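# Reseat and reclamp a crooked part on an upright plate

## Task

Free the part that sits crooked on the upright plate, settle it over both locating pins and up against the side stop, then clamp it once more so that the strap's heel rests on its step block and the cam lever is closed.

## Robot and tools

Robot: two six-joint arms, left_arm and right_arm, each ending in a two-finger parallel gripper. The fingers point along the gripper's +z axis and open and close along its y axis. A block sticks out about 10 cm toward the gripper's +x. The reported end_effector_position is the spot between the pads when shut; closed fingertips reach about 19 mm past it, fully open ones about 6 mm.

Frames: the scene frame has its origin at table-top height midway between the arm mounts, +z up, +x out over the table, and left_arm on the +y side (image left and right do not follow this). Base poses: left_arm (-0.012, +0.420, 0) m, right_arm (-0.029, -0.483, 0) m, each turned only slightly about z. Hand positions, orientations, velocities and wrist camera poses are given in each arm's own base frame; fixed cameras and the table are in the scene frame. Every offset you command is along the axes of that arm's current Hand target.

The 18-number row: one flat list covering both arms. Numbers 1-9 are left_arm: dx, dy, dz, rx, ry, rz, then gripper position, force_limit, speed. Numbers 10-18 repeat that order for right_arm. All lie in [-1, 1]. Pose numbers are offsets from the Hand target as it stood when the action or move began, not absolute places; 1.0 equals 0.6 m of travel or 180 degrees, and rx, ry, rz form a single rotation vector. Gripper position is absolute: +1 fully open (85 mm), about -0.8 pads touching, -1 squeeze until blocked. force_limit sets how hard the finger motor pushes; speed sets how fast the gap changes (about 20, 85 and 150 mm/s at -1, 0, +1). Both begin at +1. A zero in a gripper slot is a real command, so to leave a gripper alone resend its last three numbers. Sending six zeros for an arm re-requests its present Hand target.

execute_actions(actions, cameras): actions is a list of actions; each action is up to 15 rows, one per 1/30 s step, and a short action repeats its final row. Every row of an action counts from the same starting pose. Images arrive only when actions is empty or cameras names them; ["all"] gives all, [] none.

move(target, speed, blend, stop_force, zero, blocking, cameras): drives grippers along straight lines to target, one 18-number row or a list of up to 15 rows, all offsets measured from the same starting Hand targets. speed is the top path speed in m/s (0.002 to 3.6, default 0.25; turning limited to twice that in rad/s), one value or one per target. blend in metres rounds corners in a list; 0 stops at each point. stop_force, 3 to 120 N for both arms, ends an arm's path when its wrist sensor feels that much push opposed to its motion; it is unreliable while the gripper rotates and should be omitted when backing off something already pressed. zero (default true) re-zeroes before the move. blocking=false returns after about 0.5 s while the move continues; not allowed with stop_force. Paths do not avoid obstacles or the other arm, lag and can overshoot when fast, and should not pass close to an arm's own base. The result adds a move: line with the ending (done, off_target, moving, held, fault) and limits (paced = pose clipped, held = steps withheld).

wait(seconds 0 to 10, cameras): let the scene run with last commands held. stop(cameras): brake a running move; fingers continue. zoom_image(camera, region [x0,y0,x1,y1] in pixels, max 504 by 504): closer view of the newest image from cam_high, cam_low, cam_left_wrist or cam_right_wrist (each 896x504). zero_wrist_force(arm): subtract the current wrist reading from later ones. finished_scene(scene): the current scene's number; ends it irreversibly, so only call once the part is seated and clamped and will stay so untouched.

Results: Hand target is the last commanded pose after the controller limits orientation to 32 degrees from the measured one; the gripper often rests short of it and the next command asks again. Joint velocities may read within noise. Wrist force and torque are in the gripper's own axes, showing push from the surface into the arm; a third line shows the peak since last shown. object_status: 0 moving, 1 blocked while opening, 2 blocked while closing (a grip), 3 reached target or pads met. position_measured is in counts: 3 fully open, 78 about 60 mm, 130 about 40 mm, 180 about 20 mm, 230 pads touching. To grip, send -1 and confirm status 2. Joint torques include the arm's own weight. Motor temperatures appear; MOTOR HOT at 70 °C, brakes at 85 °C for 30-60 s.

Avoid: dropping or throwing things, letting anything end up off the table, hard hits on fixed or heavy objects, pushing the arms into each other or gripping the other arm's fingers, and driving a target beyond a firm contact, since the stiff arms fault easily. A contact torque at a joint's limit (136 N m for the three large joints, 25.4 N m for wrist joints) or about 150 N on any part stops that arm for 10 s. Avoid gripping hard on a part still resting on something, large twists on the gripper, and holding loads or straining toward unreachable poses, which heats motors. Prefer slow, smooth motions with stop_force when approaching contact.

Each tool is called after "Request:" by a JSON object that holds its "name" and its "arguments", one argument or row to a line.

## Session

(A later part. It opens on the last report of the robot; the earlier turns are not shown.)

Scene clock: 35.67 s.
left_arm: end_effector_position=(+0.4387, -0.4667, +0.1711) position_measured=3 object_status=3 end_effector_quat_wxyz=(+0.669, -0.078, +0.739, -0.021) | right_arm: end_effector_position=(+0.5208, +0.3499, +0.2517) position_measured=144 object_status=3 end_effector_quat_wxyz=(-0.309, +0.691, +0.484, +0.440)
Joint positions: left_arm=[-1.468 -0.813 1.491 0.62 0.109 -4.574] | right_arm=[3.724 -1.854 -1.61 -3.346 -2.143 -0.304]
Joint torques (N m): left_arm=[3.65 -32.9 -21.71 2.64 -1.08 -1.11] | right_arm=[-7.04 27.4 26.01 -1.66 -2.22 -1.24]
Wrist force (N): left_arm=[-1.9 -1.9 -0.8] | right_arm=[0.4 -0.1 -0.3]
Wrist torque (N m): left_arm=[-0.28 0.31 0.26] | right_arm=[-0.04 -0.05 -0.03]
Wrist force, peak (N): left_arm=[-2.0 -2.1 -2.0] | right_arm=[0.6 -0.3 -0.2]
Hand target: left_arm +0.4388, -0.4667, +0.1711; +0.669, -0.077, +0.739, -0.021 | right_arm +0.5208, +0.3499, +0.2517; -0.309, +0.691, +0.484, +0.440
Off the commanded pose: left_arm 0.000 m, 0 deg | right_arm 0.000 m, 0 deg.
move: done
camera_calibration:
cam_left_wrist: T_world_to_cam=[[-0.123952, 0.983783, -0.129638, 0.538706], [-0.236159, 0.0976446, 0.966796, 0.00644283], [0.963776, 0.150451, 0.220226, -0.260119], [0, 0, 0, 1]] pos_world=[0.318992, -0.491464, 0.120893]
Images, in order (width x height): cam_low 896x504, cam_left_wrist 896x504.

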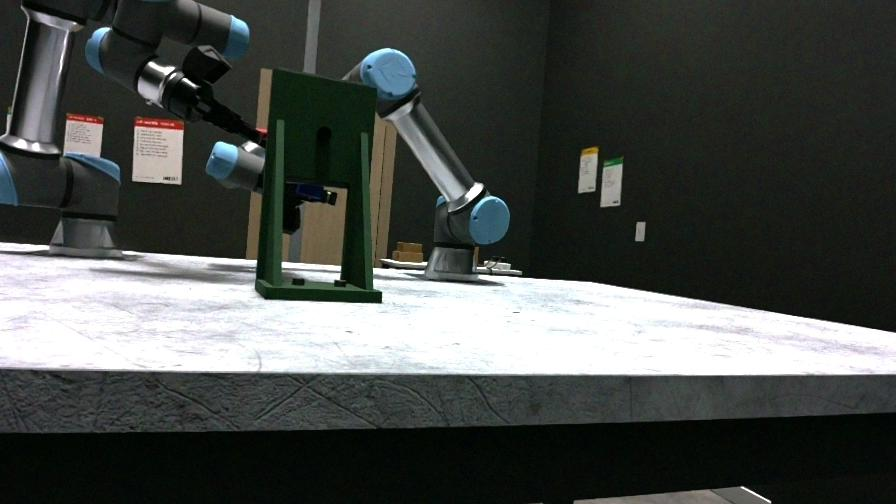

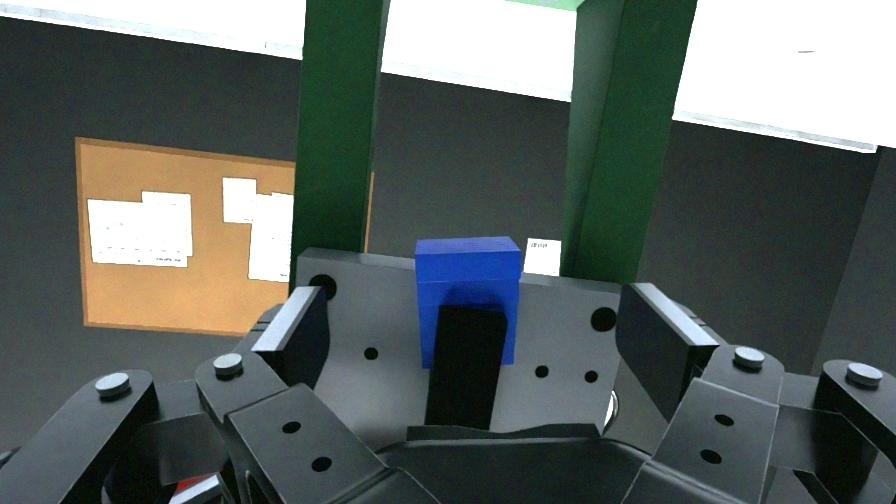

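Request:
{"name": "move", "arguments": {
  "target": [
    [0,0,0.083,0,0,0,1,1,1,0,0,0,0,0,0,-0.12,-1,0],
    [0,0,0.083,0,0,0,-1,-1,-1,0,0,0,0,0,0,-0.12,-1,0]
  ],
  "cameras": ["cam_left_wrist","cam_low","cam_right_wrist"],
  "speed": 0.08
}}

Scene clock: 39.57 s.
left_arm: end_effector_position=(+0.4882, -0.4630, +0.1658) position_measured=129 object_status=0 end_effector_quat_wxyz=(+0.669, -0.077, +0.739, -0.021) | right_arm: end_effector_position=(+0.5208, +0.3499, +0.2517) position_measured=144 object_status=3 end_effector_quat_wxyz=(-0.309, +0.691, +0.484, +0.440)
Joint positions: left_arm=[-1.371 -0.905 1.524 0.076 0.165 -3.966] | right_arm=[3.724 -1.854 -1.61 -3.346 -2.143 -0.304]
Joint torques (N m): left_arm=[-2.37 -40.31 -26.87 -1.23 6.61 -2.3] | right_arm=[-6.36 26.64 25.98 -1.64 -2.15 -1.12]
Wrist force (N): left_arm=[6.7 37.8 -26.4] | right_arm=[0.5 -0.1 -0.2]
Wrist torque (N m): left_arm=[-1.30 0.15 -0.25] | right_arm=[-0.03 -0.07 -0.03]
Wrist force, peak (N): left_arm=[7.6 38.1 -26.4] | right_arm=[0.7 -0.3 -0.1]
Hand target: left_arm +0.4882, -0.4631, +0.1658; +0.669, -0.077, +0.739, -0.021 | right_arm +0.5208, +0.3499, +0.2517; -0.309, +0.691, +0.484, +0.440
Off the commanded pose: left_arm 0.000 m, 0 deg | right_arm 0.000 m, 0 deg.
move: done
camera_calibration:
cam_left_wrist: T_world_to_cam=[[-0.123552, 0.983855, -0.129473, 0.540371], [-0.236393, 0.0975354, 0.96675, 0.0229104], [0.96377, 0.150051, 0.220526, -0.307348], [0, 0, 0, 1]] pos_world=[0.368393, -0.487763, 0.115593]
cam_right_wrist: T_world_to_cam=[[0.941216, -0.33721, 0.0200667, -0.369086], [-0.227673, -0.67712, -0.699767, 0.546452], [0.249556, 0.654062, -0.71409, -0.0498596], [0, 0, 0, 1]] pos_world=[0.484245, 0.278165, 0.354191]
Images, in order (width x height): cam_low 896x504, cam_left_wrist 896x504, cam_right_wrist 896x504.

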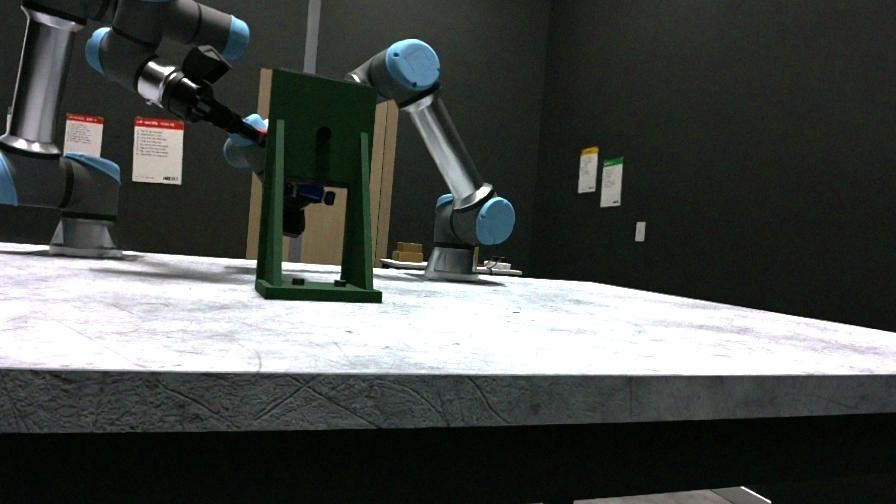

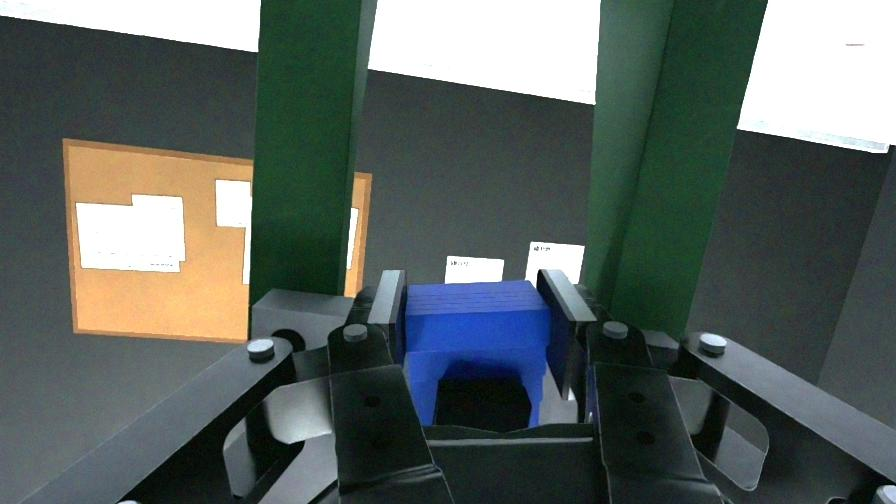

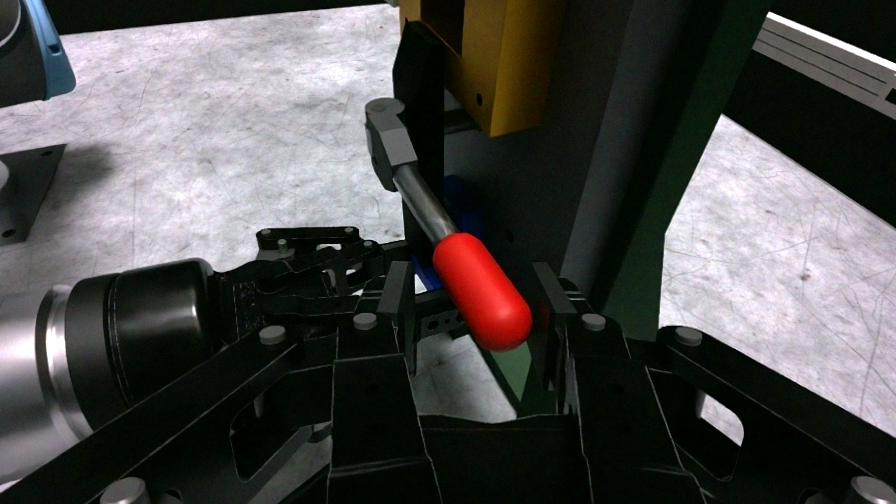

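Request:
{"name": "move", "arguments": {
  "target": [
    [0,0.0022,-0.0008,0,0,0,-1,-1,-1,-0.0041,-0.041,-0.0088,-0.0624,0,0.0291,-0.12,-1,0],
    [0,0.0022,-0.0008,0,0,0,-1,-1,-1,-0.0036,-0.0829,-0.0078,-0.1247,0,0.0582,-0.12,-1,0],
    [0,0.0022,-0.0008,0,0,0,-1,-1,-1,0.0014,-0.123,0.0031,-0.1871,0,0.0874,-0.12,-1,0],
    [0,0.0022,-0.0008,0,0,0,-1,-1,-1,0.0107,-0.1587,0.023,-0.2494,0,0.1165,-0.12,-1,0],
    [0,0.0022,-0.0008,0,0,0,-1,-1,-1,0.0208,-0.1826,0.0447,-0.2994,0,0.1398,-0.12,-1,0]
  ],
  "cameras": ["cam_right_wrist"],
  "speed": 0.1,
  "blend": 0.004
}}

Request:
{"name": "zoom_image", "arguments": {
  "camera": "cam_right_wrist",
  "region": [300, 0, 700, 350]
}}

Scene clock: 42.97 s.
left_arm: end_effector_position=(+0.4876, -0.4619, +0.1657) position_measured=129 object_status=2 end_effector_quat_wxyz=(+0.669, -0.077, +0.739, -0.021) | right_arm: end_effector_position=(+0.4617, +0.3699, +0.2518) position_measured=144 object_status=3 end_effector_quat_wxyz=(-0.179, +0.796, +0.280, +0.506)
Joint positions: left_arm=[-1.372 -0.907 1.528 0.076 0.164 -3.968] | right_arm=[4.196 -1.595 -1.905 -3.248 -1.231 0.167]
Joint torques (N m): left_arm=[4.43 -40.06 -7.58 4.17 -3.96 0.14] | right_arm=[-8.6 24.33 13.12 1.45 -2.22 -1.17]
Wrist force (N): left_arm=[-2.0 -10.2 6.4] | right_arm=[0.3 0.7 -0.2]
Wrist torque (N m): left_arm=[-0.27 0.22 0.25] | right_arm=[0.14 -0.12 -0.04]
Wrist force, peak (N): left_arm=[5.8 39.2 -27.4] | right_arm=[-5.6 17.3 -9.5]
Hand target: left_arm +0.4876, -0.4619, +0.1657; +0.669, -0.077, +0.739, -0.021 | right_arm +0.4617, +0.3698, +0.2518; -0.179, +0.796, +0.280, +0.506 (not the last commanded pose)
Off the commanded pose: left_arm 0.000 m, 0 deg | right_arm 0.056 m, 28 deg.
move: held (right_arm; a check stopped the path); path passed 2 of 5 targets; limits=held
pose unreachable (right arm): on one or more control steps of this call, first in action 0 (counted from 0), this arm could not follow its commanded pose, so it was not sent that pose on those steps. It may still have moved: this result reports where it is.
cause: moving toward the commanded pose would bring a part of the arm too close to another arm (this arm's gripper and a part of the left arm just beyond its joint 4 (wrist 1), along the way the arms are being sent, or toward where that arm still pushes).
camera_calibration:
cam_right_wrist: T_world_to_cam=[[0.630131, -0.776234, 0.019894, -0.000677878], [-0.545978, -0.46114, -0.69947, 0.61357], [0.552127, 0.429896, -0.714385, -0.104699], [0, 0, 0, 1]] pos_world=[0.39323, 0.327425, 0.354392]
Images, in order (width x height): cam_right_wrist 896x504.

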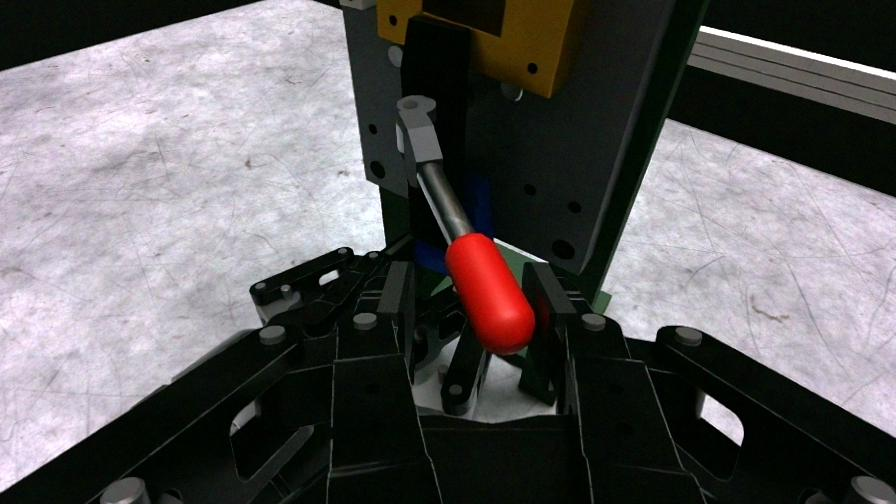

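Scaled by 1.260 from the camera's 896x504 image, which has a finer 1280x720 frame.

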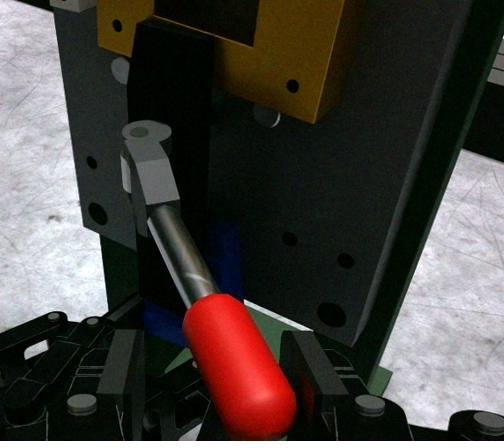

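Request:
{"name": "move", "arguments": {
  "target": [
    [0,0,0,0,0,0,-1,-1,-1,0.0065,-0.0335,-0.0095,0,0,0,-0.12,-1,0],
    [0,0,0,0,0,0,-1,-1,-1,0.0072,-0.0615,-0.0083,0,0,0,-0.12,-1,0],
    [0,0,0,0,0,0,-1,-1,-1,0.0098,-0.0888,-0.0025,0,0,0,-0.12,-1,0],
    [0,0,0,0,0,0,-1,-1,-1,0.0117,-0.102,0.0018,0,0,0,-0.12,-1,0]
  ],
  "cameras": ["cam_right_wrist"],
  "speed": 0.06,
  "blend": 0.004
}}

Request:
{"name": "zoom_image", "arguments": {
  "camera": "cam_right_wrist",
  "region": [300, 0, 700, 350]
}}

Scene clock: 43.87 s.
left_arm: end_effector_position=(+0.4876, -0.4619, +0.1657) position_measured=129 object_status=2 end_effector_quat_wxyz=(+0.669, -0.077, +0.739, -0.021) | right_arm: end_effector_position=(+0.4616, +0.3699, +0.2518) position_measured=144 object_status=3 end_effector_quat_wxyz=(-0.179, +0.796, +0.280, +0.506)
Joint positions: left_arm=[-1.372 -0.907 1.528 0.076 0.164 -3.968] | right_arm=[4.196 -1.595 -1.905 -3.248 -1.231 0.167]
Joint torques (N m): left_arm=[4.56 -36.99 -8.48 4.24 -3.91 1.3] | right_arm=[-3.61 21.2 15.84 2.02 -1.36 -0.63]
Wrist force (N): left_arm=[-2.0 -10.0 6.4] | right_arm=[0.5 0.7 0.0]
Wrist torque (N m): left_arm=[-0.24 0.22 0.25] | right_arm=[0.15 -0.14 -0.04]
Wrist force, peak (N): left_arm=[-2.1 -10.2 6.5] | right_arm=[0.5 0.9 -0.2]
Hand target: left_arm +0.4876, -0.4619, +0.1657; +0.669, -0.077, +0.739, -0.021 | right_arm +0.4616, +0.3699, +0.2518; -0.179, +0.796, +0.280, +0.506 (not the last commanded pose)
Off the commanded pose: left_arm 0.000 m, 0 deg | right_arm 0.062 m, 0 deg.
move: held (right_arm; a check stopped the path); path passed 0 of 4 targets; limits=held
pose unreachable (right arm): on one or more control steps of this call, first in action 0 (counted from 0), this arm could not follow its commanded pose, so it was not sent that pose on those steps. It may still have moved: this result reports where it is.
cause: moving toward the commanded pose would bring a part of the arm too close to another arm (this arm's gripper and a part of the left arm just beyond its joint 4 (wrist 1), where that arm would come to rest).
camera_calibration:
cam_right_wrist: T_world_to_cam=[[0.630242, -0.776145, 0.0198403, -0.000731941], [-0.545902, -0.461163, -0.699514, 0.613563], [0.552074, 0.430032, -0.714344, -0.104738], [0, 0, 0, 1]] pos_world=[0.39323, 0.327425, 0.354392]
Images, in order (width x height): cam_right_wrist 896x504.

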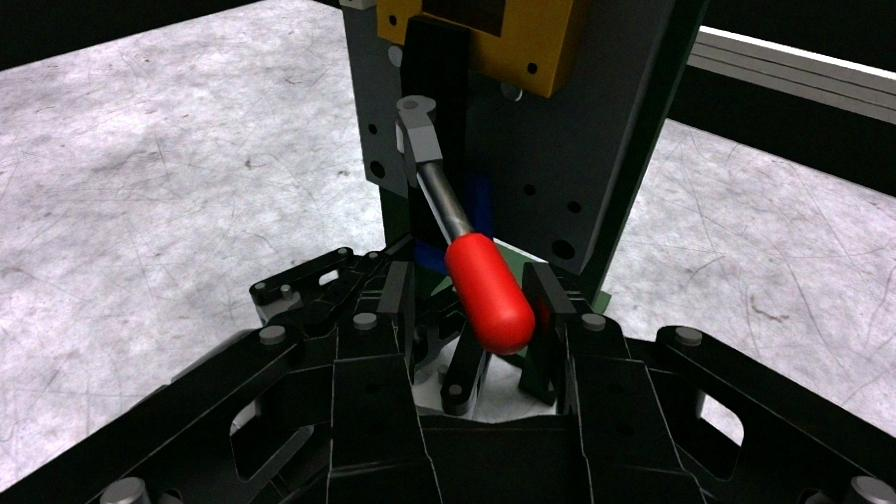

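Scaled by 1.260 from the camera's 896x504 image, which has a finer 1280x720 frame.

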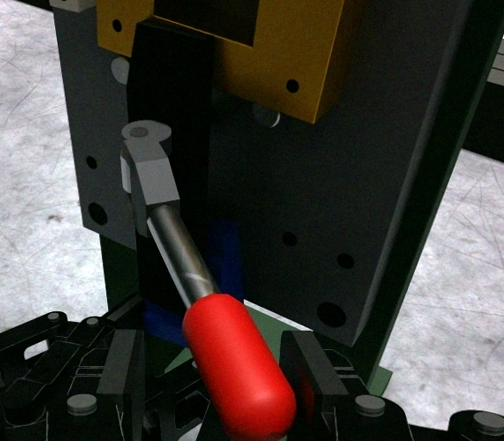

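Request:
{"name": "move", "arguments": {
  "target": [0.0025,0,0,0,0,0,-1,-1,-1,0,0,0,0,0,0,-0.12,-1,0],
  "speed": 0.02
}}

Scene clock: 44.80 s.
left_arm: end_effector_position=(+0.4874, -0.4621, +0.1642) position_measured=129 object_status=2 end_effector_quat_wxyz=(+0.669, -0.077, +0.739, -0.021) | right_arm: end_effector_position=(+0.4616, +0.3699, +0.2518) position_measured=144 object_status=3 end_effector_quat_wxyz=(-0.179, +0.796, +0.280, +0.506)
Joint positions: left_arm=[-1.372 -0.905 1.528 0.075 0.164 -3.97] | right_arm=[4.196 -1.595 -1.905 -3.248 -1.231 0.167]
Joint torques (N m): left_arm=[-3.99 -32.72 -4.53 0.89 -3.39 -2.5] | right_arm=[-3.68 21.47 14.9 1.98 -1.28 -0.71]
Wrist force (N): left_arm=[-7.8 -9.3 -0.3] | right_arm=[0.6 0.7 0.0]
Wrist torque (N m): left_arm=[-0.14 0.24 0.15] | right_arm=[0.15 -0.16 -0.05]
Wrist force, peak (N): left_arm=[-9.3 -12.2 5.5] | right_arm=[0.6 0.9 0.0]
Hand target: left_arm +0.4874, -0.4621, +0.1642; +0.669, -0.077, +0.739, -0.021 | right_arm +0.4616, +0.3699, +0.2518; -0.179, +0.796, +0.280, +0.506
Off the commanded pose: left_arm 0.000 m, 0 deg | right_arm 0.000 m, 0 deg.
move: done

Request:
{"name": "move", "arguments": {
  "target": [
    [-0.0025,0,0,0,0,0,-1,-1,-1,0.0049,0.0342,0.0104,0.0529,0,-0.0247,-0.12,-1,0],
    [-0.0025,0,0,0,0,0,-1,-1,-1,0.0133,0.0645,0.0285,0.1057,0,-0.0493,-0.12,-1,0],
    [-0.0025,0,0,0,0,0,-1,-1,-1,0.0235,0.0878,0.0504,0.156,0,-0.0729,-0.12,-1,0]
  ],
  "speed": 0.1,
  "blend": 0.004
}}

Request:
{"name": "move", "arguments": {
  "target": [0,0,0,0,0,0,-1,-1,-1,0,0.025,0,0,0,0,-0.12,-1,0],
  "speed": 0.02,
  "stop_force": 35,
  "cameras": ["cam_right_wrist"]
}}

Request:
{"name": "move", "arguments": {
  "target": [0.0017,0,0,0,0,0,-1,-1,-1,0,0,0,0,0,0,-0.12,-1,0],
  "speed": 0.02
}}

Scene clock: 48.30 s.
left_arm: end_effector_position=(+0.4876, -0.4619, +0.1657) position_measured=129 object_status=2 end_effector_quat_wxyz=(+0.669, -0.077, +0.739, -0.021) | right_arm: end_effector_position=(+0.5207, +0.3497, +0.2518) position_measured=144 object_status=3 end_effector_quat_wxyz=(-0.308, +0.692, +0.482, +0.441)
Joint positions: left_arm=[-1.372 -0.907 1.528 0.076 0.164 -3.968] | right_arm=[3.725 -1.851 -1.613 -3.344 -2.138 -0.301]
Joint torques (N m): left_arm=[8.3 -39.89 -22.74 1.38 -1.79 0.1] | right_arm=[-4.84 30.89 17.24 2.52 1.97 -0.94]
Wrist force (N): left_arm=[3.7 -8.0 -0.9] | right_arm=[1.3 -11.7 -0.2]
Wrist torque (N m): left_arm=[-0.13 0.25 0.21] | right_arm=[0.23 -0.10 -0.20]
Wrist force, peak (N): left_arm=[-8.1 -9.3 -0.6] | right_arm=[-2.1 -14.5 -6.6]
Hand target: left_arm +0.4876, -0.4619, +0.1657; +0.669, -0.077, +0.739, -0.021 | right_arm +0.5207, +0.3498, +0.2518; -0.308, +0.692, +0.482, +0.441
Off the commanded pose: left_arm 0.000 m, 0 deg | right_arm 0.000 m, 0 deg.
move: done

Scene clock: 49.57 s.
left_arm: end_effector_position=(+0.4876, -0.4619, +0.1657) position_measured=129 object_status=2 end_effector_quat_wxyz=(+0.669, -0.077, +0.739, -0.021) | right_arm: end_effector_position=(+0.5299, +0.3464, +0.2517) position_measured=144 object_status=3 end_effector_quat_wxyz=(-0.308, +0.692, +0.483, +0.440)
Joint positions: left_arm=[-1.372 -0.907 1.528 0.076 0.164 -3.968] | right_arm=[3.707 -1.872 -1.587 -3.356 -2.155 -0.312]
Joint torques (N m): left_arm=[6.8 -39.51 -23.04 1.2 -1.73 -1.05] | right_arm=[-29.44 35.19 24.07 4.29 14.25 0.61]
Wrist force (N): left_arm=[4.0 -7.9 -0.6] | right_arm=[0.0 -43.5 13.0]
Wrist torque (N m): left_arm=[-0.12 0.24 0.21] | right_arm=[0.61 -0.17 -0.53]
Wrist force, peak (N): left_arm=[4.2 -8.2 -0.8] | right_arm=[-0.6 -55.3 13.4]
Hand target: left_arm +0.4876, -0.4619, +0.1657; +0.669, -0.077, +0.739, -0.021 | right_arm +0.5299, +0.3464, +0.2517; -0.308, +0.692, +0.483, +0.440 (not the last commanded pose)
Off the commanded pose: left_arm 0.000 m, 0 deg | right_arm 0.005 m, 0 deg.
move: contact (right_arm)
camera_calibration:
cam_right_wrist: T_world_to_cam=[[0.940217, -0.339996, 0.0198688, -0.377218], [-0.229734, -0.676207, -0.699976, 0.546999], [0.251424, 0.653565, -0.71389, -0.0505547], [0, 0, 0, 1]] pos_world=[0.493042, 0.274673, 0.354291]
Images, in order (width x height): cam_right_wrist 896x504.

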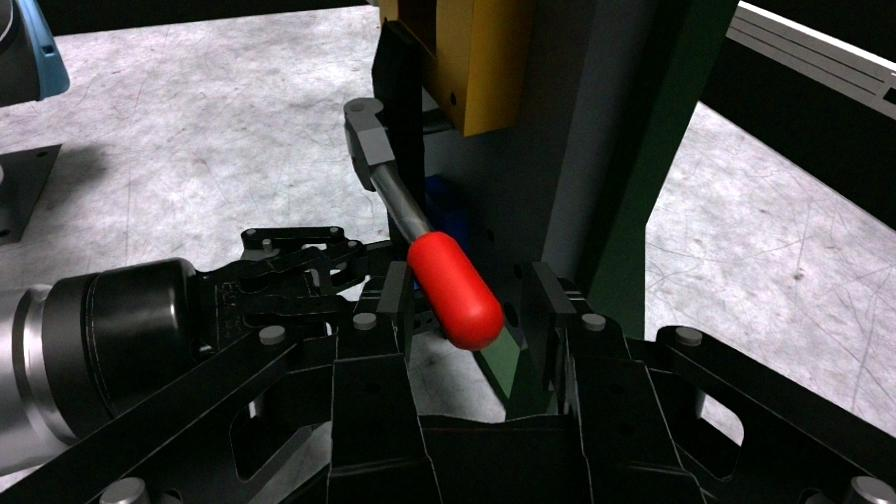

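Scene clock: 50.27 s.
left_arm: end_effector_position=(+0.4875, -0.4620, +0.1647) position_measured=129 object_status=2 end_effector_quat_wxyz=(+0.669, -0.077, +0.739, -0.021) | right_arm: end_effector_position=(+0.5299, +0.3464, +0.2517) position_measured=144 object_status=3 end_effector_quat_wxyz=(-0.308, +0.692, +0.483, +0.440)
Joint positions: left_arm=[-1.372 -0.905 1.528 0.075 0.164 -3.969] | right_arm=[3.707 -1.872 -1.587 -3.356 -2.155 -0.312]
Joint torques (N m): left_arm=[-5.18 -30.84 -6.24 0.79 -3.47 -2.54] | right_arm=[-30.46 30.55 29.63 2.75 14.23 -0.64]
Wrist force (N): left_arm=[-7.6 -8.8 0.4] | right_arm=[0.4 -43.7 13.1]
Wrist torque (N m): left_arm=[-0.15 0.23 0.11] | right_arm=[0.59 -0.20 -0.53]
Wrist force, peak (N): left_arm=[-8.2 -9.5 -1.1] | right_arm=[-0.2 -43.7 13.3]
Hand target: left_arm +0.4875, -0.4620, +0.1647; +0.669, -0.077, +0.739, -0.021 | right_arm +0.5299, +0.3464, +0.2517; -0.308, +0.692, +0.483, +0.440
Off the commanded pose: left_arm 0.000 m, 0 deg | right_arm 0.000 m, 0 deg.
move: done

Request:
{"name": "move", "arguments": {
  "target": [0.0025,0,0,0,0,0,-1,-1,-1,0,-0.008,0,0,0,0,-0.12,-1,0],
  "speed": 0.02,
  "cameras": ["cam_left_wrist"]
}}

Scene clock: 51.17 s.
left_arm: end_effector_position=(+0.4873, -0.4622, +0.1632) position_measured=129 object_status=2 end_effector_quat_wxyz=(+0.669, -0.077, +0.739, -0.021) | right_arm: end_effector_position=(+0.5253, +0.3480, +0.2517) position_measured=144 object_status=3 end_effector_quat_wxyz=(-0.308, +0.692, +0.483, +0.440)
Joint positions: left_arm=[-1.373 -0.903 1.528 0.074 0.164 -3.971] | right_arm=[3.716 -1.862 -1.599 -3.35 -2.147 -0.307]
Joint torques (N m): left_arm=[-3.99 -32.82 -4.87 0.94 -3.33 -2.48] | right_arm=[-1.95 27.24 23.21 0.92 0.35 0.33]
Wrist force (N): left_arm=[-7.6 -9.1 -0.7] | right_arm=[-0.9 -0.8 0.3]
Wrist torque (N m): left_arm=[-0.14 0.20 0.16] | right_arm=[-0.14 0.15 -0.09]
Wrist force, peak (N): left_arm=[-8.1 -9.3 1.0] | right_arm=[0.2 -44.2 12.3]
Hand target: left_arm +0.4873, -0.4622, +0.1632; +0.669, -0.077, +0.739, -0.021 | right_arm +0.5254, +0.3481, +0.2517; -0.308, +0.692, +0.483, +0.440
Off the commanded pose: left_arm 0.000 m, 0 deg | right_arm 0.000 m, 0 deg.
move: done
camera_calibration:
cam_left_wrist: T_world_to_cam=[[-0.123321, 0.983867, -0.129608, 0.538986], [-0.236278, 0.0977383, 0.966757, 0.0252028], [0.963828, 0.149845, 0.220413, -0.306248], [0, 0, 0, 1]] pos_world=[0.367593, -0.486864, 0.112993]
Images, in order (width x height): cam_left_wrist 896x504.

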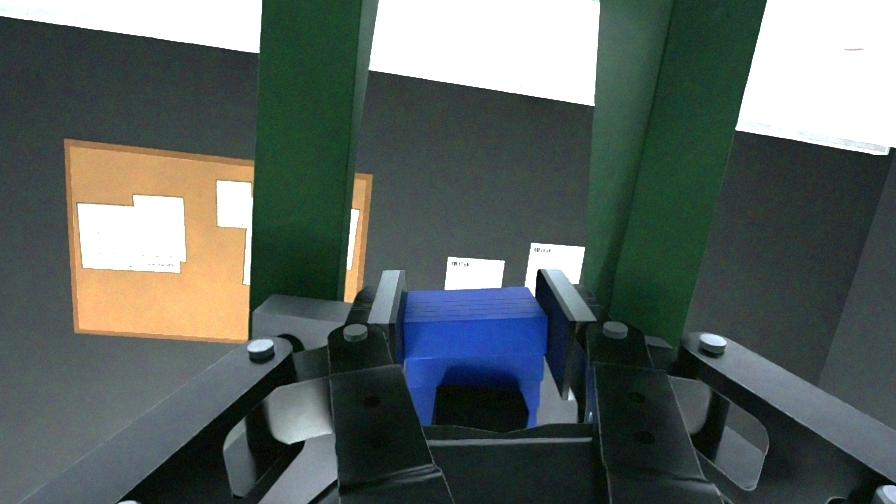

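Request:
{"name": "move", "arguments": {
  "target": [
    [-0.0066,0,-0.002,0,0,0,1,-1,0,0,0,0,0,0,0,-0.12,-1,0],
    [-0.0066,0,-0.02,0,0,0,1,-1,0,0,0,0,0,0,0,-0.12,-1,0],
    [-0.0066,0,-0.02,0.0082,-0.0623,0,1,-1,0,0,0,0,0,0,0,-0.12,-1,0]
  ],
  "speed": 0.1,
  "cameras": ["cam_left_wrist","cam_low"]
}}

Scene clock: 54.50 s.
left_arm: end_effector_position=(+0.4758, -0.4625, +0.1683) position_measured=3 object_status=3 end_effector_quat_wxyz=(+0.739, -0.070, +0.670, -0.023) | right_arm: end_effector_position=(+0.5254, +0.3481, +0.2517) position_measured=144 object_status=3 end_effector_quat_wxyz=(-0.308, +0.692, +0.483, +0.440)
Joint positions: left_arm=[-1.395 -1.055 1.981 -1.661 0.137 -2.547] | right_arm=[3.716 -1.862 -1.599 -3.35 -2.148 -0.307]
Joint torques (N m): left_arm=[-7.09 -36.86 -21.03 -0.67 1.33 -2.78] | right_arm=[-3.8 27.56 30.78 -1.87 -3.23 -1.13]
Wrist force (N): left_arm=[-1.3 -1.5 -0.1] | right_arm=[-0.8 -1.0 0.4]
Wrist torque (N m): left_arm=[-0.19 0.28 0.23] | right_arm=[-0.17 0.14 -0.09]
Wrist force, peak (N): left_arm=[-7.7 -9.1 -0.7] | right_arm=[-0.7 -1.2 0.2]
Hand target: left_arm +0.4758, -0.4625, +0.1684; +0.739, -0.070, +0.670, -0.023 | right_arm +0.5254, +0.3481, +0.2517; -0.308, +0.692, +0.483, +0.440
Off the commanded pose: left_arm 0.000 m, 0 deg | right_arm 0.000 m, 0 deg.
move: done
camera_calibration:
cam_left_wrist: T_world_to_cam=[[-0.0979231, 0.985733, -0.136897, 0.528483], [-0.420815, 0.083642, 0.903282, 0.109577], [0.901846, 0.14606, 0.406621, -0.299842], [0, 0, 0, 1]] pos_world=[0.368274, -0.486313, 0.0952902]
Images, in order (width x height): cam_low 896x504, cam_left_wrist 896x504.

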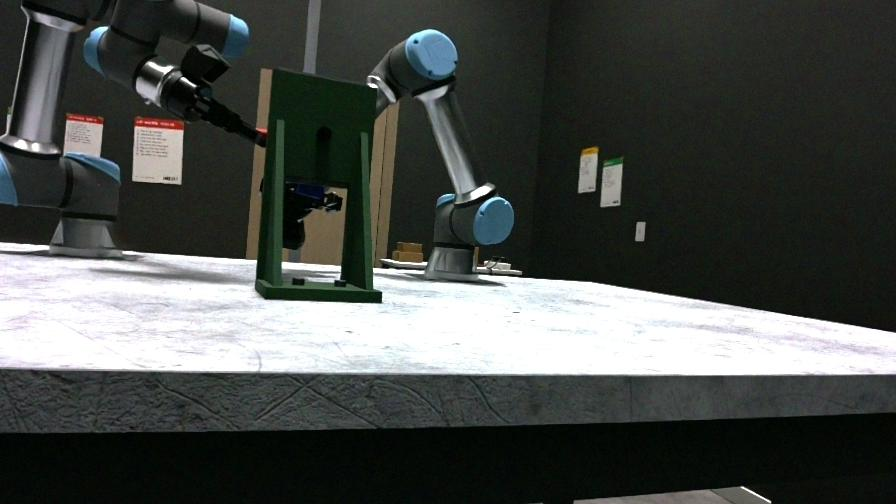

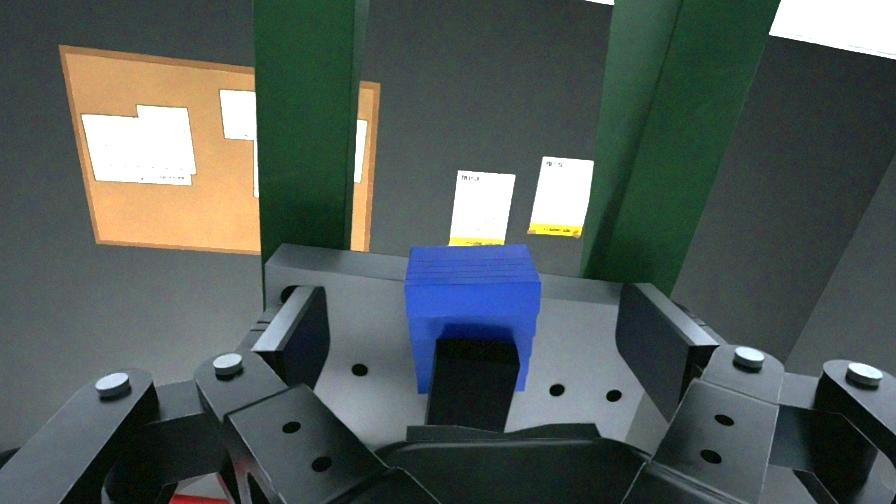

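Request:
{"name": "move", "arguments": {
  "target": [
    [0.0035,0,0.0212,0,0,0,1,-1,0,0,0,0,0,0,0,-0.12,-1,0],
    [0.0035,0,0.0212,0,0,0,-1,-0.6,-1,0,0,0,0,0,0,-0.12,-1,0]
  ],
  "speed": 0.08,
  "cameras": ["cam_left_wrist"]
}}

Scene clock: 58.13 s.
left_arm: end_effector_position=(+0.4886, -0.4618, +0.1675) position_measured=130 object_status=0 end_effector_quat_wxyz=(+0.739, -0.070, +0.670, -0.023) | right_arm: end_effector_position=(+0.5254, +0.3481, +0.2517) position_measured=144 object_status=3 end_effector_quat_wxyz=(-0.308, +0.692, +0.483, +0.440)
Joint positions: left_arm=[-1.371 -1.046 1.94 -1.526 0.156 -2.652] | right_arm=[3.716 -1.862 -1.599 -3.35 -2.148 -0.307]
Joint torques (N m): left_arm=[-1.7 -45.26 -13.63 -4.07 4.18 2.54] | right_arm=[-3.83 27.26 30.28 -1.65 -2.92 -0.95]
Wrist force (N): left_arm=[-8.9 8.7 -18.0] | right_arm=[-0.7 -1.0 0.6]
Wrist torque (N m): left_arm=[-0.89 0.19 0.04] | right_arm=[-0.17 0.12 -0.09]
Wrist force, peak (N): left_arm=[-9.3 8.4 -18.4] | right_arm=[-0.9 -1.2 0.3]
Hand target: left_arm +0.4886, -0.4619, +0.1675; +0.739, -0.070, +0.670, -0.023 | right_arm +0.5254, +0.3481, +0.2517; -0.308, +0.692, +0.483, +0.440
Off the commanded pose: left_arm 0.000 m, 0 deg | right_arm 0.000 m, 0 deg.
move: done
camera_calibration:
cam_left_wrist: T_world_to_cam=[[-0.0981408, 0.985649, -0.137345, 0.529107], [-0.42099, 0.0839343, 0.903173, 0.115947], [0.90174, 0.146459, 0.406712, -0.310882], [0, 0, 0, 1]] pos_world=[0.381074, -0.485715, 0.0943893]
Images, in order (width x height): cam_left_wrist 896x504.

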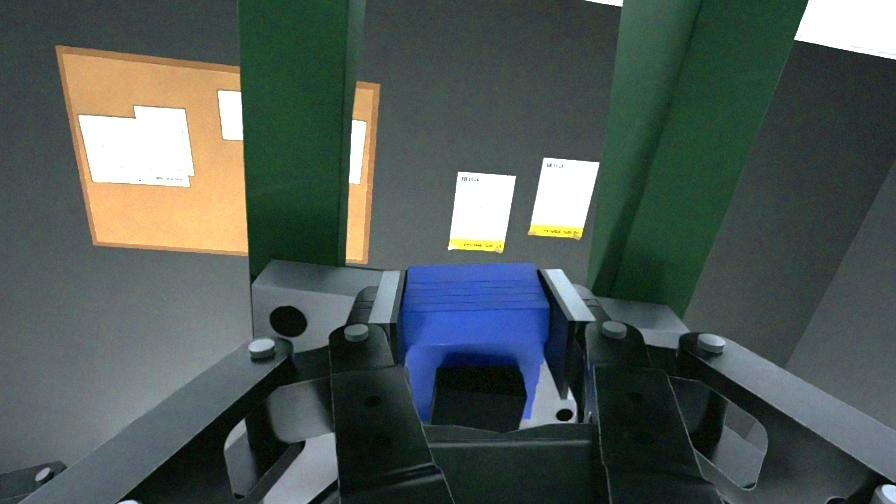

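Request:
{"name": "move", "arguments": {
  "target": [
    [0,0,0,0,0,0,-1,-0.6,-1,-0.0041,-0.0494,-0.0088,-0.0624,0,0.0291,-0.12,-1,0],
    [0,0,0,0,0,0,-1,-0.6,-1,-0.0036,-0.0913,-0.0078,-0.1247,0,0.0582,-0.12,-1,0],
    [0,0,0,0,0,0,-1,-0.6,-1,0.0014,-0.1314,0.0031,-0.1871,0,0.0874,-0.12,-1,0],
    [0,0,0,0,0,0,-1,-0.6,-1,0.0107,-0.1671,0.023,-0.2494,0,0.1165,-0.12,-1,0],
    [0,0,0,0,0,0,-1,-0.6,-1,0.0245,-0.1977,0.0527,-0.316,0,0.1475,-0.12,-1,0]
  ],
  "cameras": ["cam_right_wrist"],
  "speed": 0.1,
  "blend": 0.004
}}

Request:
{"name": "zoom_image", "arguments": {
  "camera": "cam_right_wrist",
  "region": [300, 0, 700, 350]
}}

Scene clock: 64.37 s.
left_arm: end_effector_position=(+0.4886, -0.4619, +0.1675) position_measured=130 object_status=2 end_effector_quat_wxyz=(+0.739, -0.070, +0.670, -0.023) | right_arm: end_effector_position=(+0.4260, +0.4217, +0.2519) position_measured=144 object_status=3 end_effector_quat_wxyz=(-0.034, +0.842, +0.052, +0.536)
Joint positions: left_arm=[-1.371 -1.046 1.94 -1.526 0.157 -2.652] | right_arm=[4.56 -1.912 -1.627 -3.786 -0.513 0.982]
Joint torques (N m): left_arm=[7.88 -29.82 -25.25 -3.46 2.12 2.02] | right_arm=[-6.82 28.09 9.91 -3.72 0.05 1.5]
Wrist force (N): left_arm=[1.9 4.7 -15.1] | right_arm=[-1.3 -1.1 0.1]
Wrist torque (N m): left_arm=[-0.71 0.14 0.18] | right_arm=[-0.18 0.17 0.01]
Wrist force, peak (N): left_arm=[-9.2 8.6 -18.6] | right_arm=[-5.7 18.0 -9.9]
Hand target: left_arm +0.4886, -0.4619, +0.1675; +0.739, -0.070, +0.670, -0.023 | right_arm +0.4260, +0.4216, +0.2518; -0.034, +0.842, +0.052, +0.536
Off the commanded pose: left_arm 0.000 m, 0 deg | right_arm 0.000 m, 0 deg.
move: done
camera_calibration:
cam_right_wrist: T_world_to_cam=[[0.127925, -0.991587, 0.0197719, 0.366882], [-0.707455, -0.105205, -0.698884, 0.536609], [0.695085, 0.0754174, -0.714961, -0.0185749], [0, 0, 0, 1]] pos_world=[0.345604, 0.421651, 0.354494]
Images, in order (width x height): cam_right_wrist 896x504.

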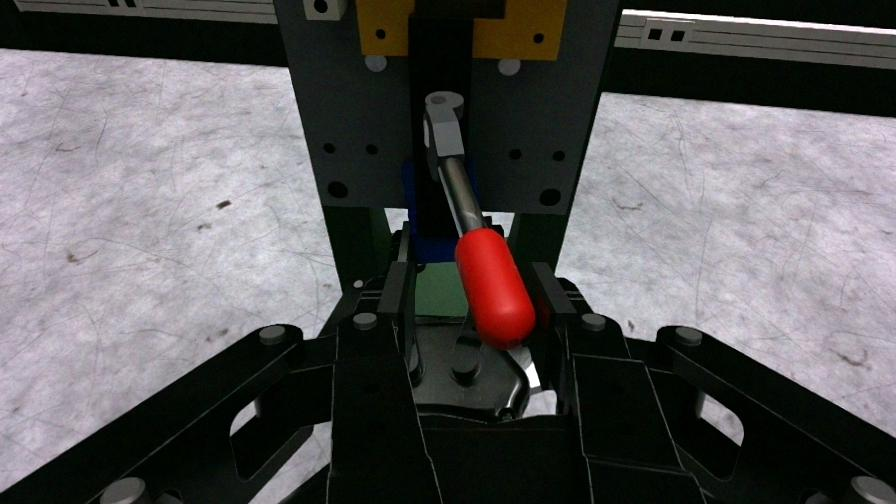

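Scaled by 1.260 from the camera's 896x504 image, which has a finer 1280x720 frame.

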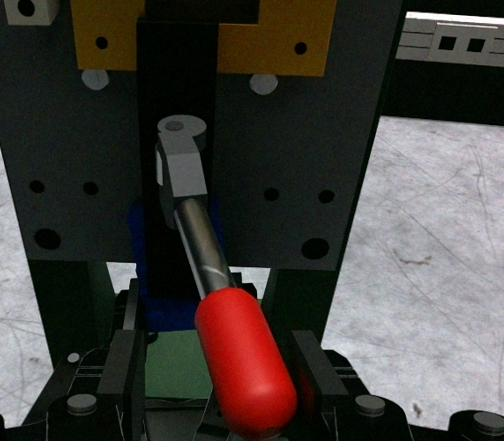

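Request:
{"name": "move", "arguments": {
  "target": [
    [0,0,0,0,0,0,-1,-0.6,-1,0.151,0,-0.0705,0,0,0,-0.12,-0.6,0],
    [0,0,0,0,0,0,-1,-0.6,-1,0.089,0.2081,-0.1558,0.2532,0,-0.1182,-1,-0.6,0],
    [0,0,0,0,0,0,-1,-0.6,-1,0.1528,0.1517,0.1063,0.2532,0,-0.1182,-1,-0.6,0],
    [0,0,0,0,0,0,-1,-0.6,-1,0.1579,0.1073,0.1172,0.2532,0,-0.1182,-1,-0.6,0]
  ],
  "cameras": ["cam_right_wrist"],
  "speed": [0.2,0.3,0.3,0.08]
}}

Request:
{"name": "zoom_image", "arguments": {
  "camera": "cam_right_wrist",
  "region": [300, 0, 700, 400]
}}

Scene clock: 70.77 s.
left_arm: end_effector_position=(+0.4886, -0.4619, +0.1675) position_measured=130 object_status=2 end_effector_quat_wxyz=(+0.739, -0.070, +0.670, -0.023) | right_arm: end_effector_position=(+0.5371, +0.3705, +0.3078) position_measured=232 object_status=3 end_effector_quat_wxyz=(-0.258, +0.740, +0.405, +0.471) end_effector_velocity=(-0.001, -0.002, -0.001) end_effector_angular_velocity=(-0.001, +0.002, +0.002)
Joint positions: left_arm=[-1.371 -1.046 1.94 -1.526 0.157 -2.652] | right_arm=[3.845 -1.772 -1.556 -3.409 -1.841 -0.128]
Joint velocities: left_arm=[within noise] | right_arm=[-0.003 0.002 -0.004 -0.001 -0.005 -0.002]
Joint torques (N m): left_arm=[7.71 -31.32 -22.7 -2.75 2.04 1.56] | right_arm=[-6.87 37.12 11.95 -0.56 -2.67 -1.48]
Wrist force (N): left_arm=[2.3 4.8 -14.8] | right_arm=[-1.2 -0.6 0.4]
Wrist torque (N m): left_arm=[-0.72 0.13 0.19] | right_arm=[-0.11 0.17 0.01]
Wrist force, peak (N): left_arm=[1.9 4.7 -15.0] | right_arm=[-4.7 -1.3 1.5]
Hand target: left_arm +0.4886, -0.4619, +0.1675; +0.739, -0.070, +0.670, -0.023 | right_arm +0.5370, +0.3705, +0.3078; -0.258, +0.740, +0.405, +0.471
Off the commanded pose: left_arm 0.000 m, 0 deg | right_arm 0.000 m, 0 deg.
move: done
camera_calibration:
cam_right_wrist: T_world_to_cam=[[0.844454, -0.535259, 0.0198652, -0.253206], [-0.370642, -0.610716, -0.69975, 0.655567], [0.38668, 0.583544, -0.714111, -0.0747391], [0, 0, 0, 1]] pos_world=[0.485702, 0.308448, 0.410391]
Images, in order (width x height): cam_right_wrist 896x504.

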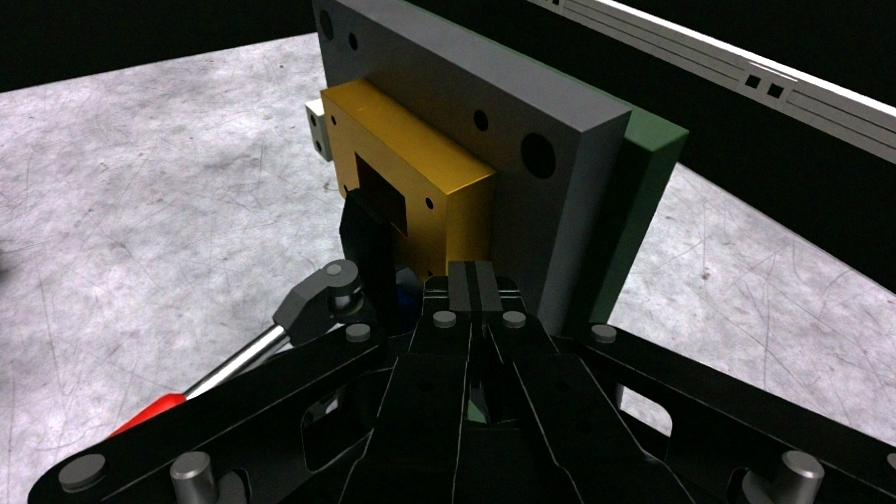

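Scaled by 1.260 from the camera's 896x504 image, which has a finer 1280x720 frame.

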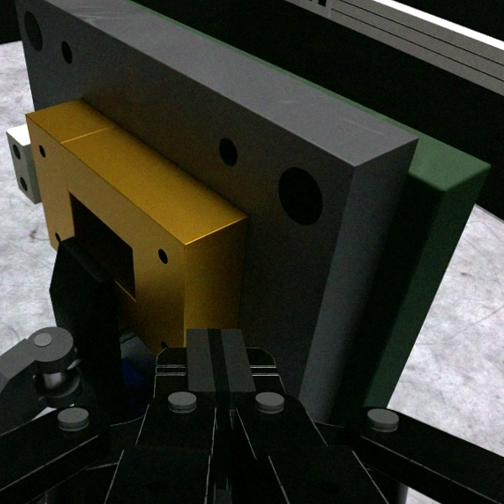

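Request:
{"name": "move", "arguments": {
  "target": [0,0,0,0,0,0,-1,-0.6,-1,0.0124,-0.022,0.0265,0,0,0,-1,-0.6,0],
  "cameras": ["cam_right_wrist"],
  "speed": 0.012,
  "stop_force": 12
}}

Request:
{"name": "zoom_image", "arguments": {
  "camera": "cam_right_wrist",
  "region": [250, 0, 600, 350]
}}

Scene clock: 73.33 s.
left_arm: end_effector_position=(+0.4886, -0.4619, +0.1675) position_measured=130 object_status=2 end_effector_quat_wxyz=(+0.739, -0.070, +0.670, -0.023) | right_arm: end_effector_position=(+0.5358, +0.3872, +0.3078) position_measured=232 object_status=3 end_effector_quat_wxyz=(-0.258, +0.740, +0.405, +0.471)
Joint positions: left_arm=[-1.371 -1.046 1.94 -1.526 0.157 -2.652] | right_arm=[3.876 -1.785 -1.54 -3.408 -1.813 -0.114]
Joint torques (N m): left_arm=[7.65 -32.14 -21.73 -2.47 2.09 1.31] | right_arm=[-5.78 40.82 16.96 5.68 -2.03 -0.98]
Wrist force (N): left_arm=[2.0 4.6 -14.9] | right_arm=[-13.5 -3.6 -9.5]
Wrist torque (N m): left_arm=[-0.73 0.10 0.19] | right_arm=[0.05 0.44 -0.06]
Wrist force, peak (N): left_arm=[1.8 4.7 -15.1] | right_arm=[-14.8 -1.4 -17.2]
Hand target: left_arm +0.4886, -0.4619, +0.1675; +0.739, -0.070, +0.670, -0.023 | right_arm +0.5358, +0.3872, +0.3078; -0.258, +0.740, +0.405, +0.471 (not the last commanded pose)
Off the commanded pose: left_arm 0.000 m, 0 deg | right_arm 0.005 m, 0 deg.
move: contact (right_arm)
camera_calibration:
cam_right_wrist: T_world_to_cam=[[0.844487, -0.535209, 0.0198057, -0.243177], [-0.370655, -0.610738, -0.699724, 0.665287], [0.386595, 0.583567, -0.714139, -0.0839365], [0, 0, 0, 1]] pos_world=[0.484402, 0.325148, 0.410391]
Images, in order (width x height): cam_right_wrist 896x504.

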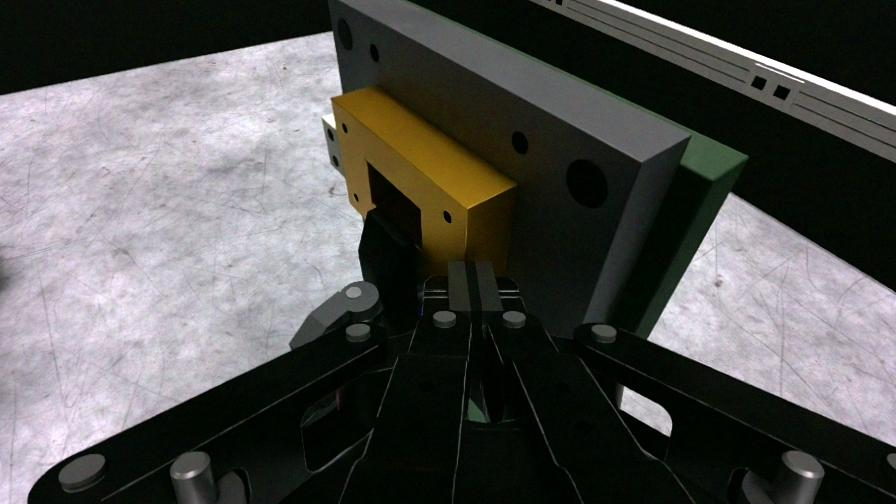

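Scaled by 1.440 from the camera's 896x504 image, which has a finer 1280x720 frame.

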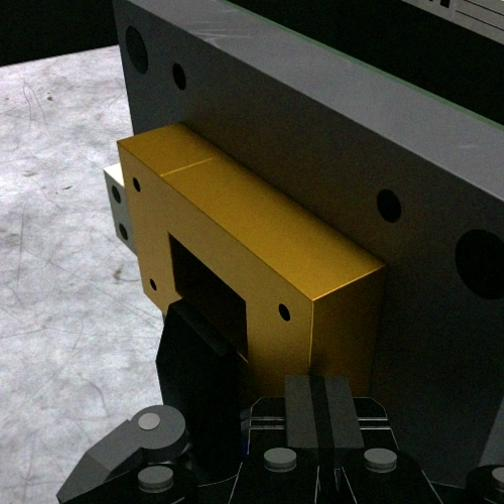

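Request:
{"name": "move", "arguments": {
  "target": [
    [0,0,0,0,0,0,-1,-0.6,-1,-0.0141,0.025,-0.0302,0,0,0,-1,-0.6,0],
    [0,0,0,0,0,0.0417,-1,-0.6,-1,-0.0379,-0.1319,-0.2869,-0.2532,0,0.1182,-0.12,-0.6,0],
    [0,0,0,0,0,0.0417,-1,-0.6,-1,0.0457,-0.1852,-0.0763,-0.2532,0,0.1182,-0.12,-0.6,0]
  ],
  "cameras": ["cam_right_wrist","cam_left_wrist"],
  "speed": [0.08,0.3,0.25]
}}

Request:
{"name": "zoom_image", "arguments": {
  "camera": "cam_right_wrist",
  "region": [300, 0, 640, 300]
}}

Scene clock: 77.90 s.
left_arm: end_effector_position=(+0.4886, -0.4619, +0.1675) position_measured=130 object_status=2 end_effector_quat_wxyz=(+0.739, -0.026, +0.673, +0.025) | right_arm: end_effector_position=(+0.4261, +0.4217, +0.3521) position_measured=144 object_status=3 end_effector_quat_wxyz=(-0.034, +0.842, +0.052, +0.536)
Joint positions: left_arm=[-1.371 -1.046 1.94 -1.526 0.157 -2.521] | right_arm=[4.56 -1.849 -1.447 -4.031 -0.513 0.982]
Joint torques (N m): left_arm=[-2.92 -27.03 -9.91 -0.71 0.53 -2.81] | right_arm=[6.3 28.16 27.58 -0.05 4.63 -0.93]
Wrist force (N): left_arm=[-0.2 -0.5 -9.4] | right_arm=[-1.6 0.0 0.4]
Wrist torque (N m): left_arm=[-0.06 0.12 0.05] | right_arm=[-0.02 0.21 -0.08]
Wrist force, peak (N): left_arm=[2.9 5.2 -15.3] | right_arm=[-14.1 -3.9 -9.2]
Hand target: left_arm +0.4886, -0.4619, +0.1675; +0.739, -0.026, +0.673, +0.025 | right_arm +0.4261, +0.4219, +0.3522; -0.034, +0.842, +0.052, +0.536
Off the commanded pose: left_arm 0.000 m, 0 deg | right_arm 0.000 m, 0 deg.
move: done
camera_calibration:
cam_left_wrist: T_world_to_cam=[[-0.110637, 0.993833, -0.00740941, 0.517334], [-0.412672, -0.0391553, 0.910038, 0.0538495], [0.904136, 0.103741, 0.414459, -0.333089], [0, 0, 0, 1]] pos_world=[0.380616, -0.47748, 0.0928796]
cam_right_wrist: T_world_to_cam=[[0.127579, -0.991625, 0.0201036, 0.364971], [-0.707591, -0.105202, -0.698747, 0.606772], [0.69501, 0.0749204, -0.715086, 0.0533504], [0, 0, 0, 1]] pos_world=[0.345705, 0.421751, 0.454793]
Images, in order (width x height): cam_left_wrist 896x504, cam_right_wrist 896x504.

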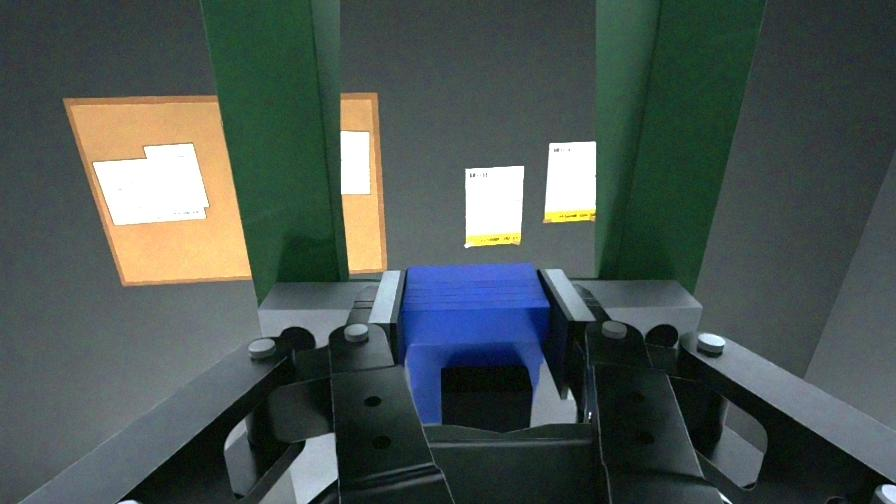

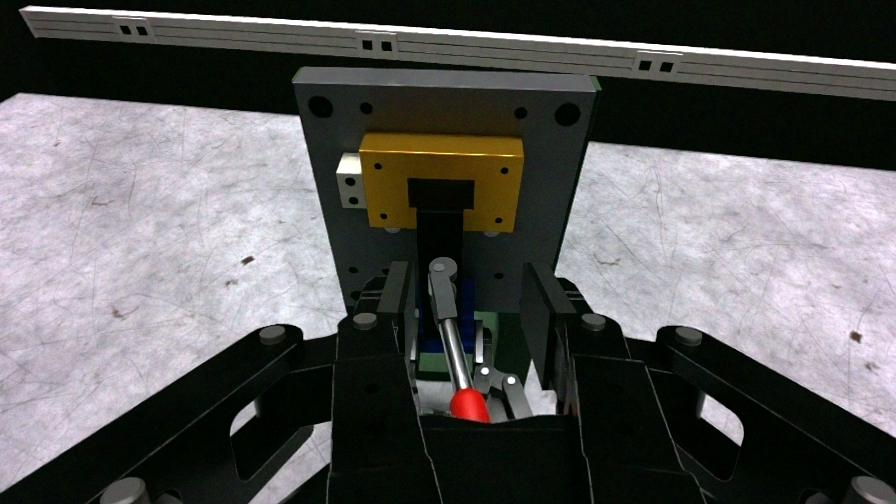

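Scaled by 1.482 from the camera's 896x504 image, which has a finer 1280x720 frame.

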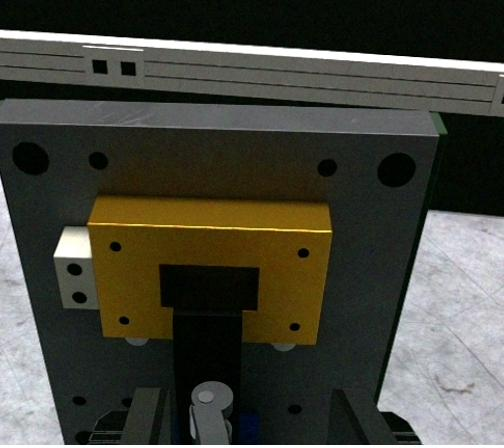

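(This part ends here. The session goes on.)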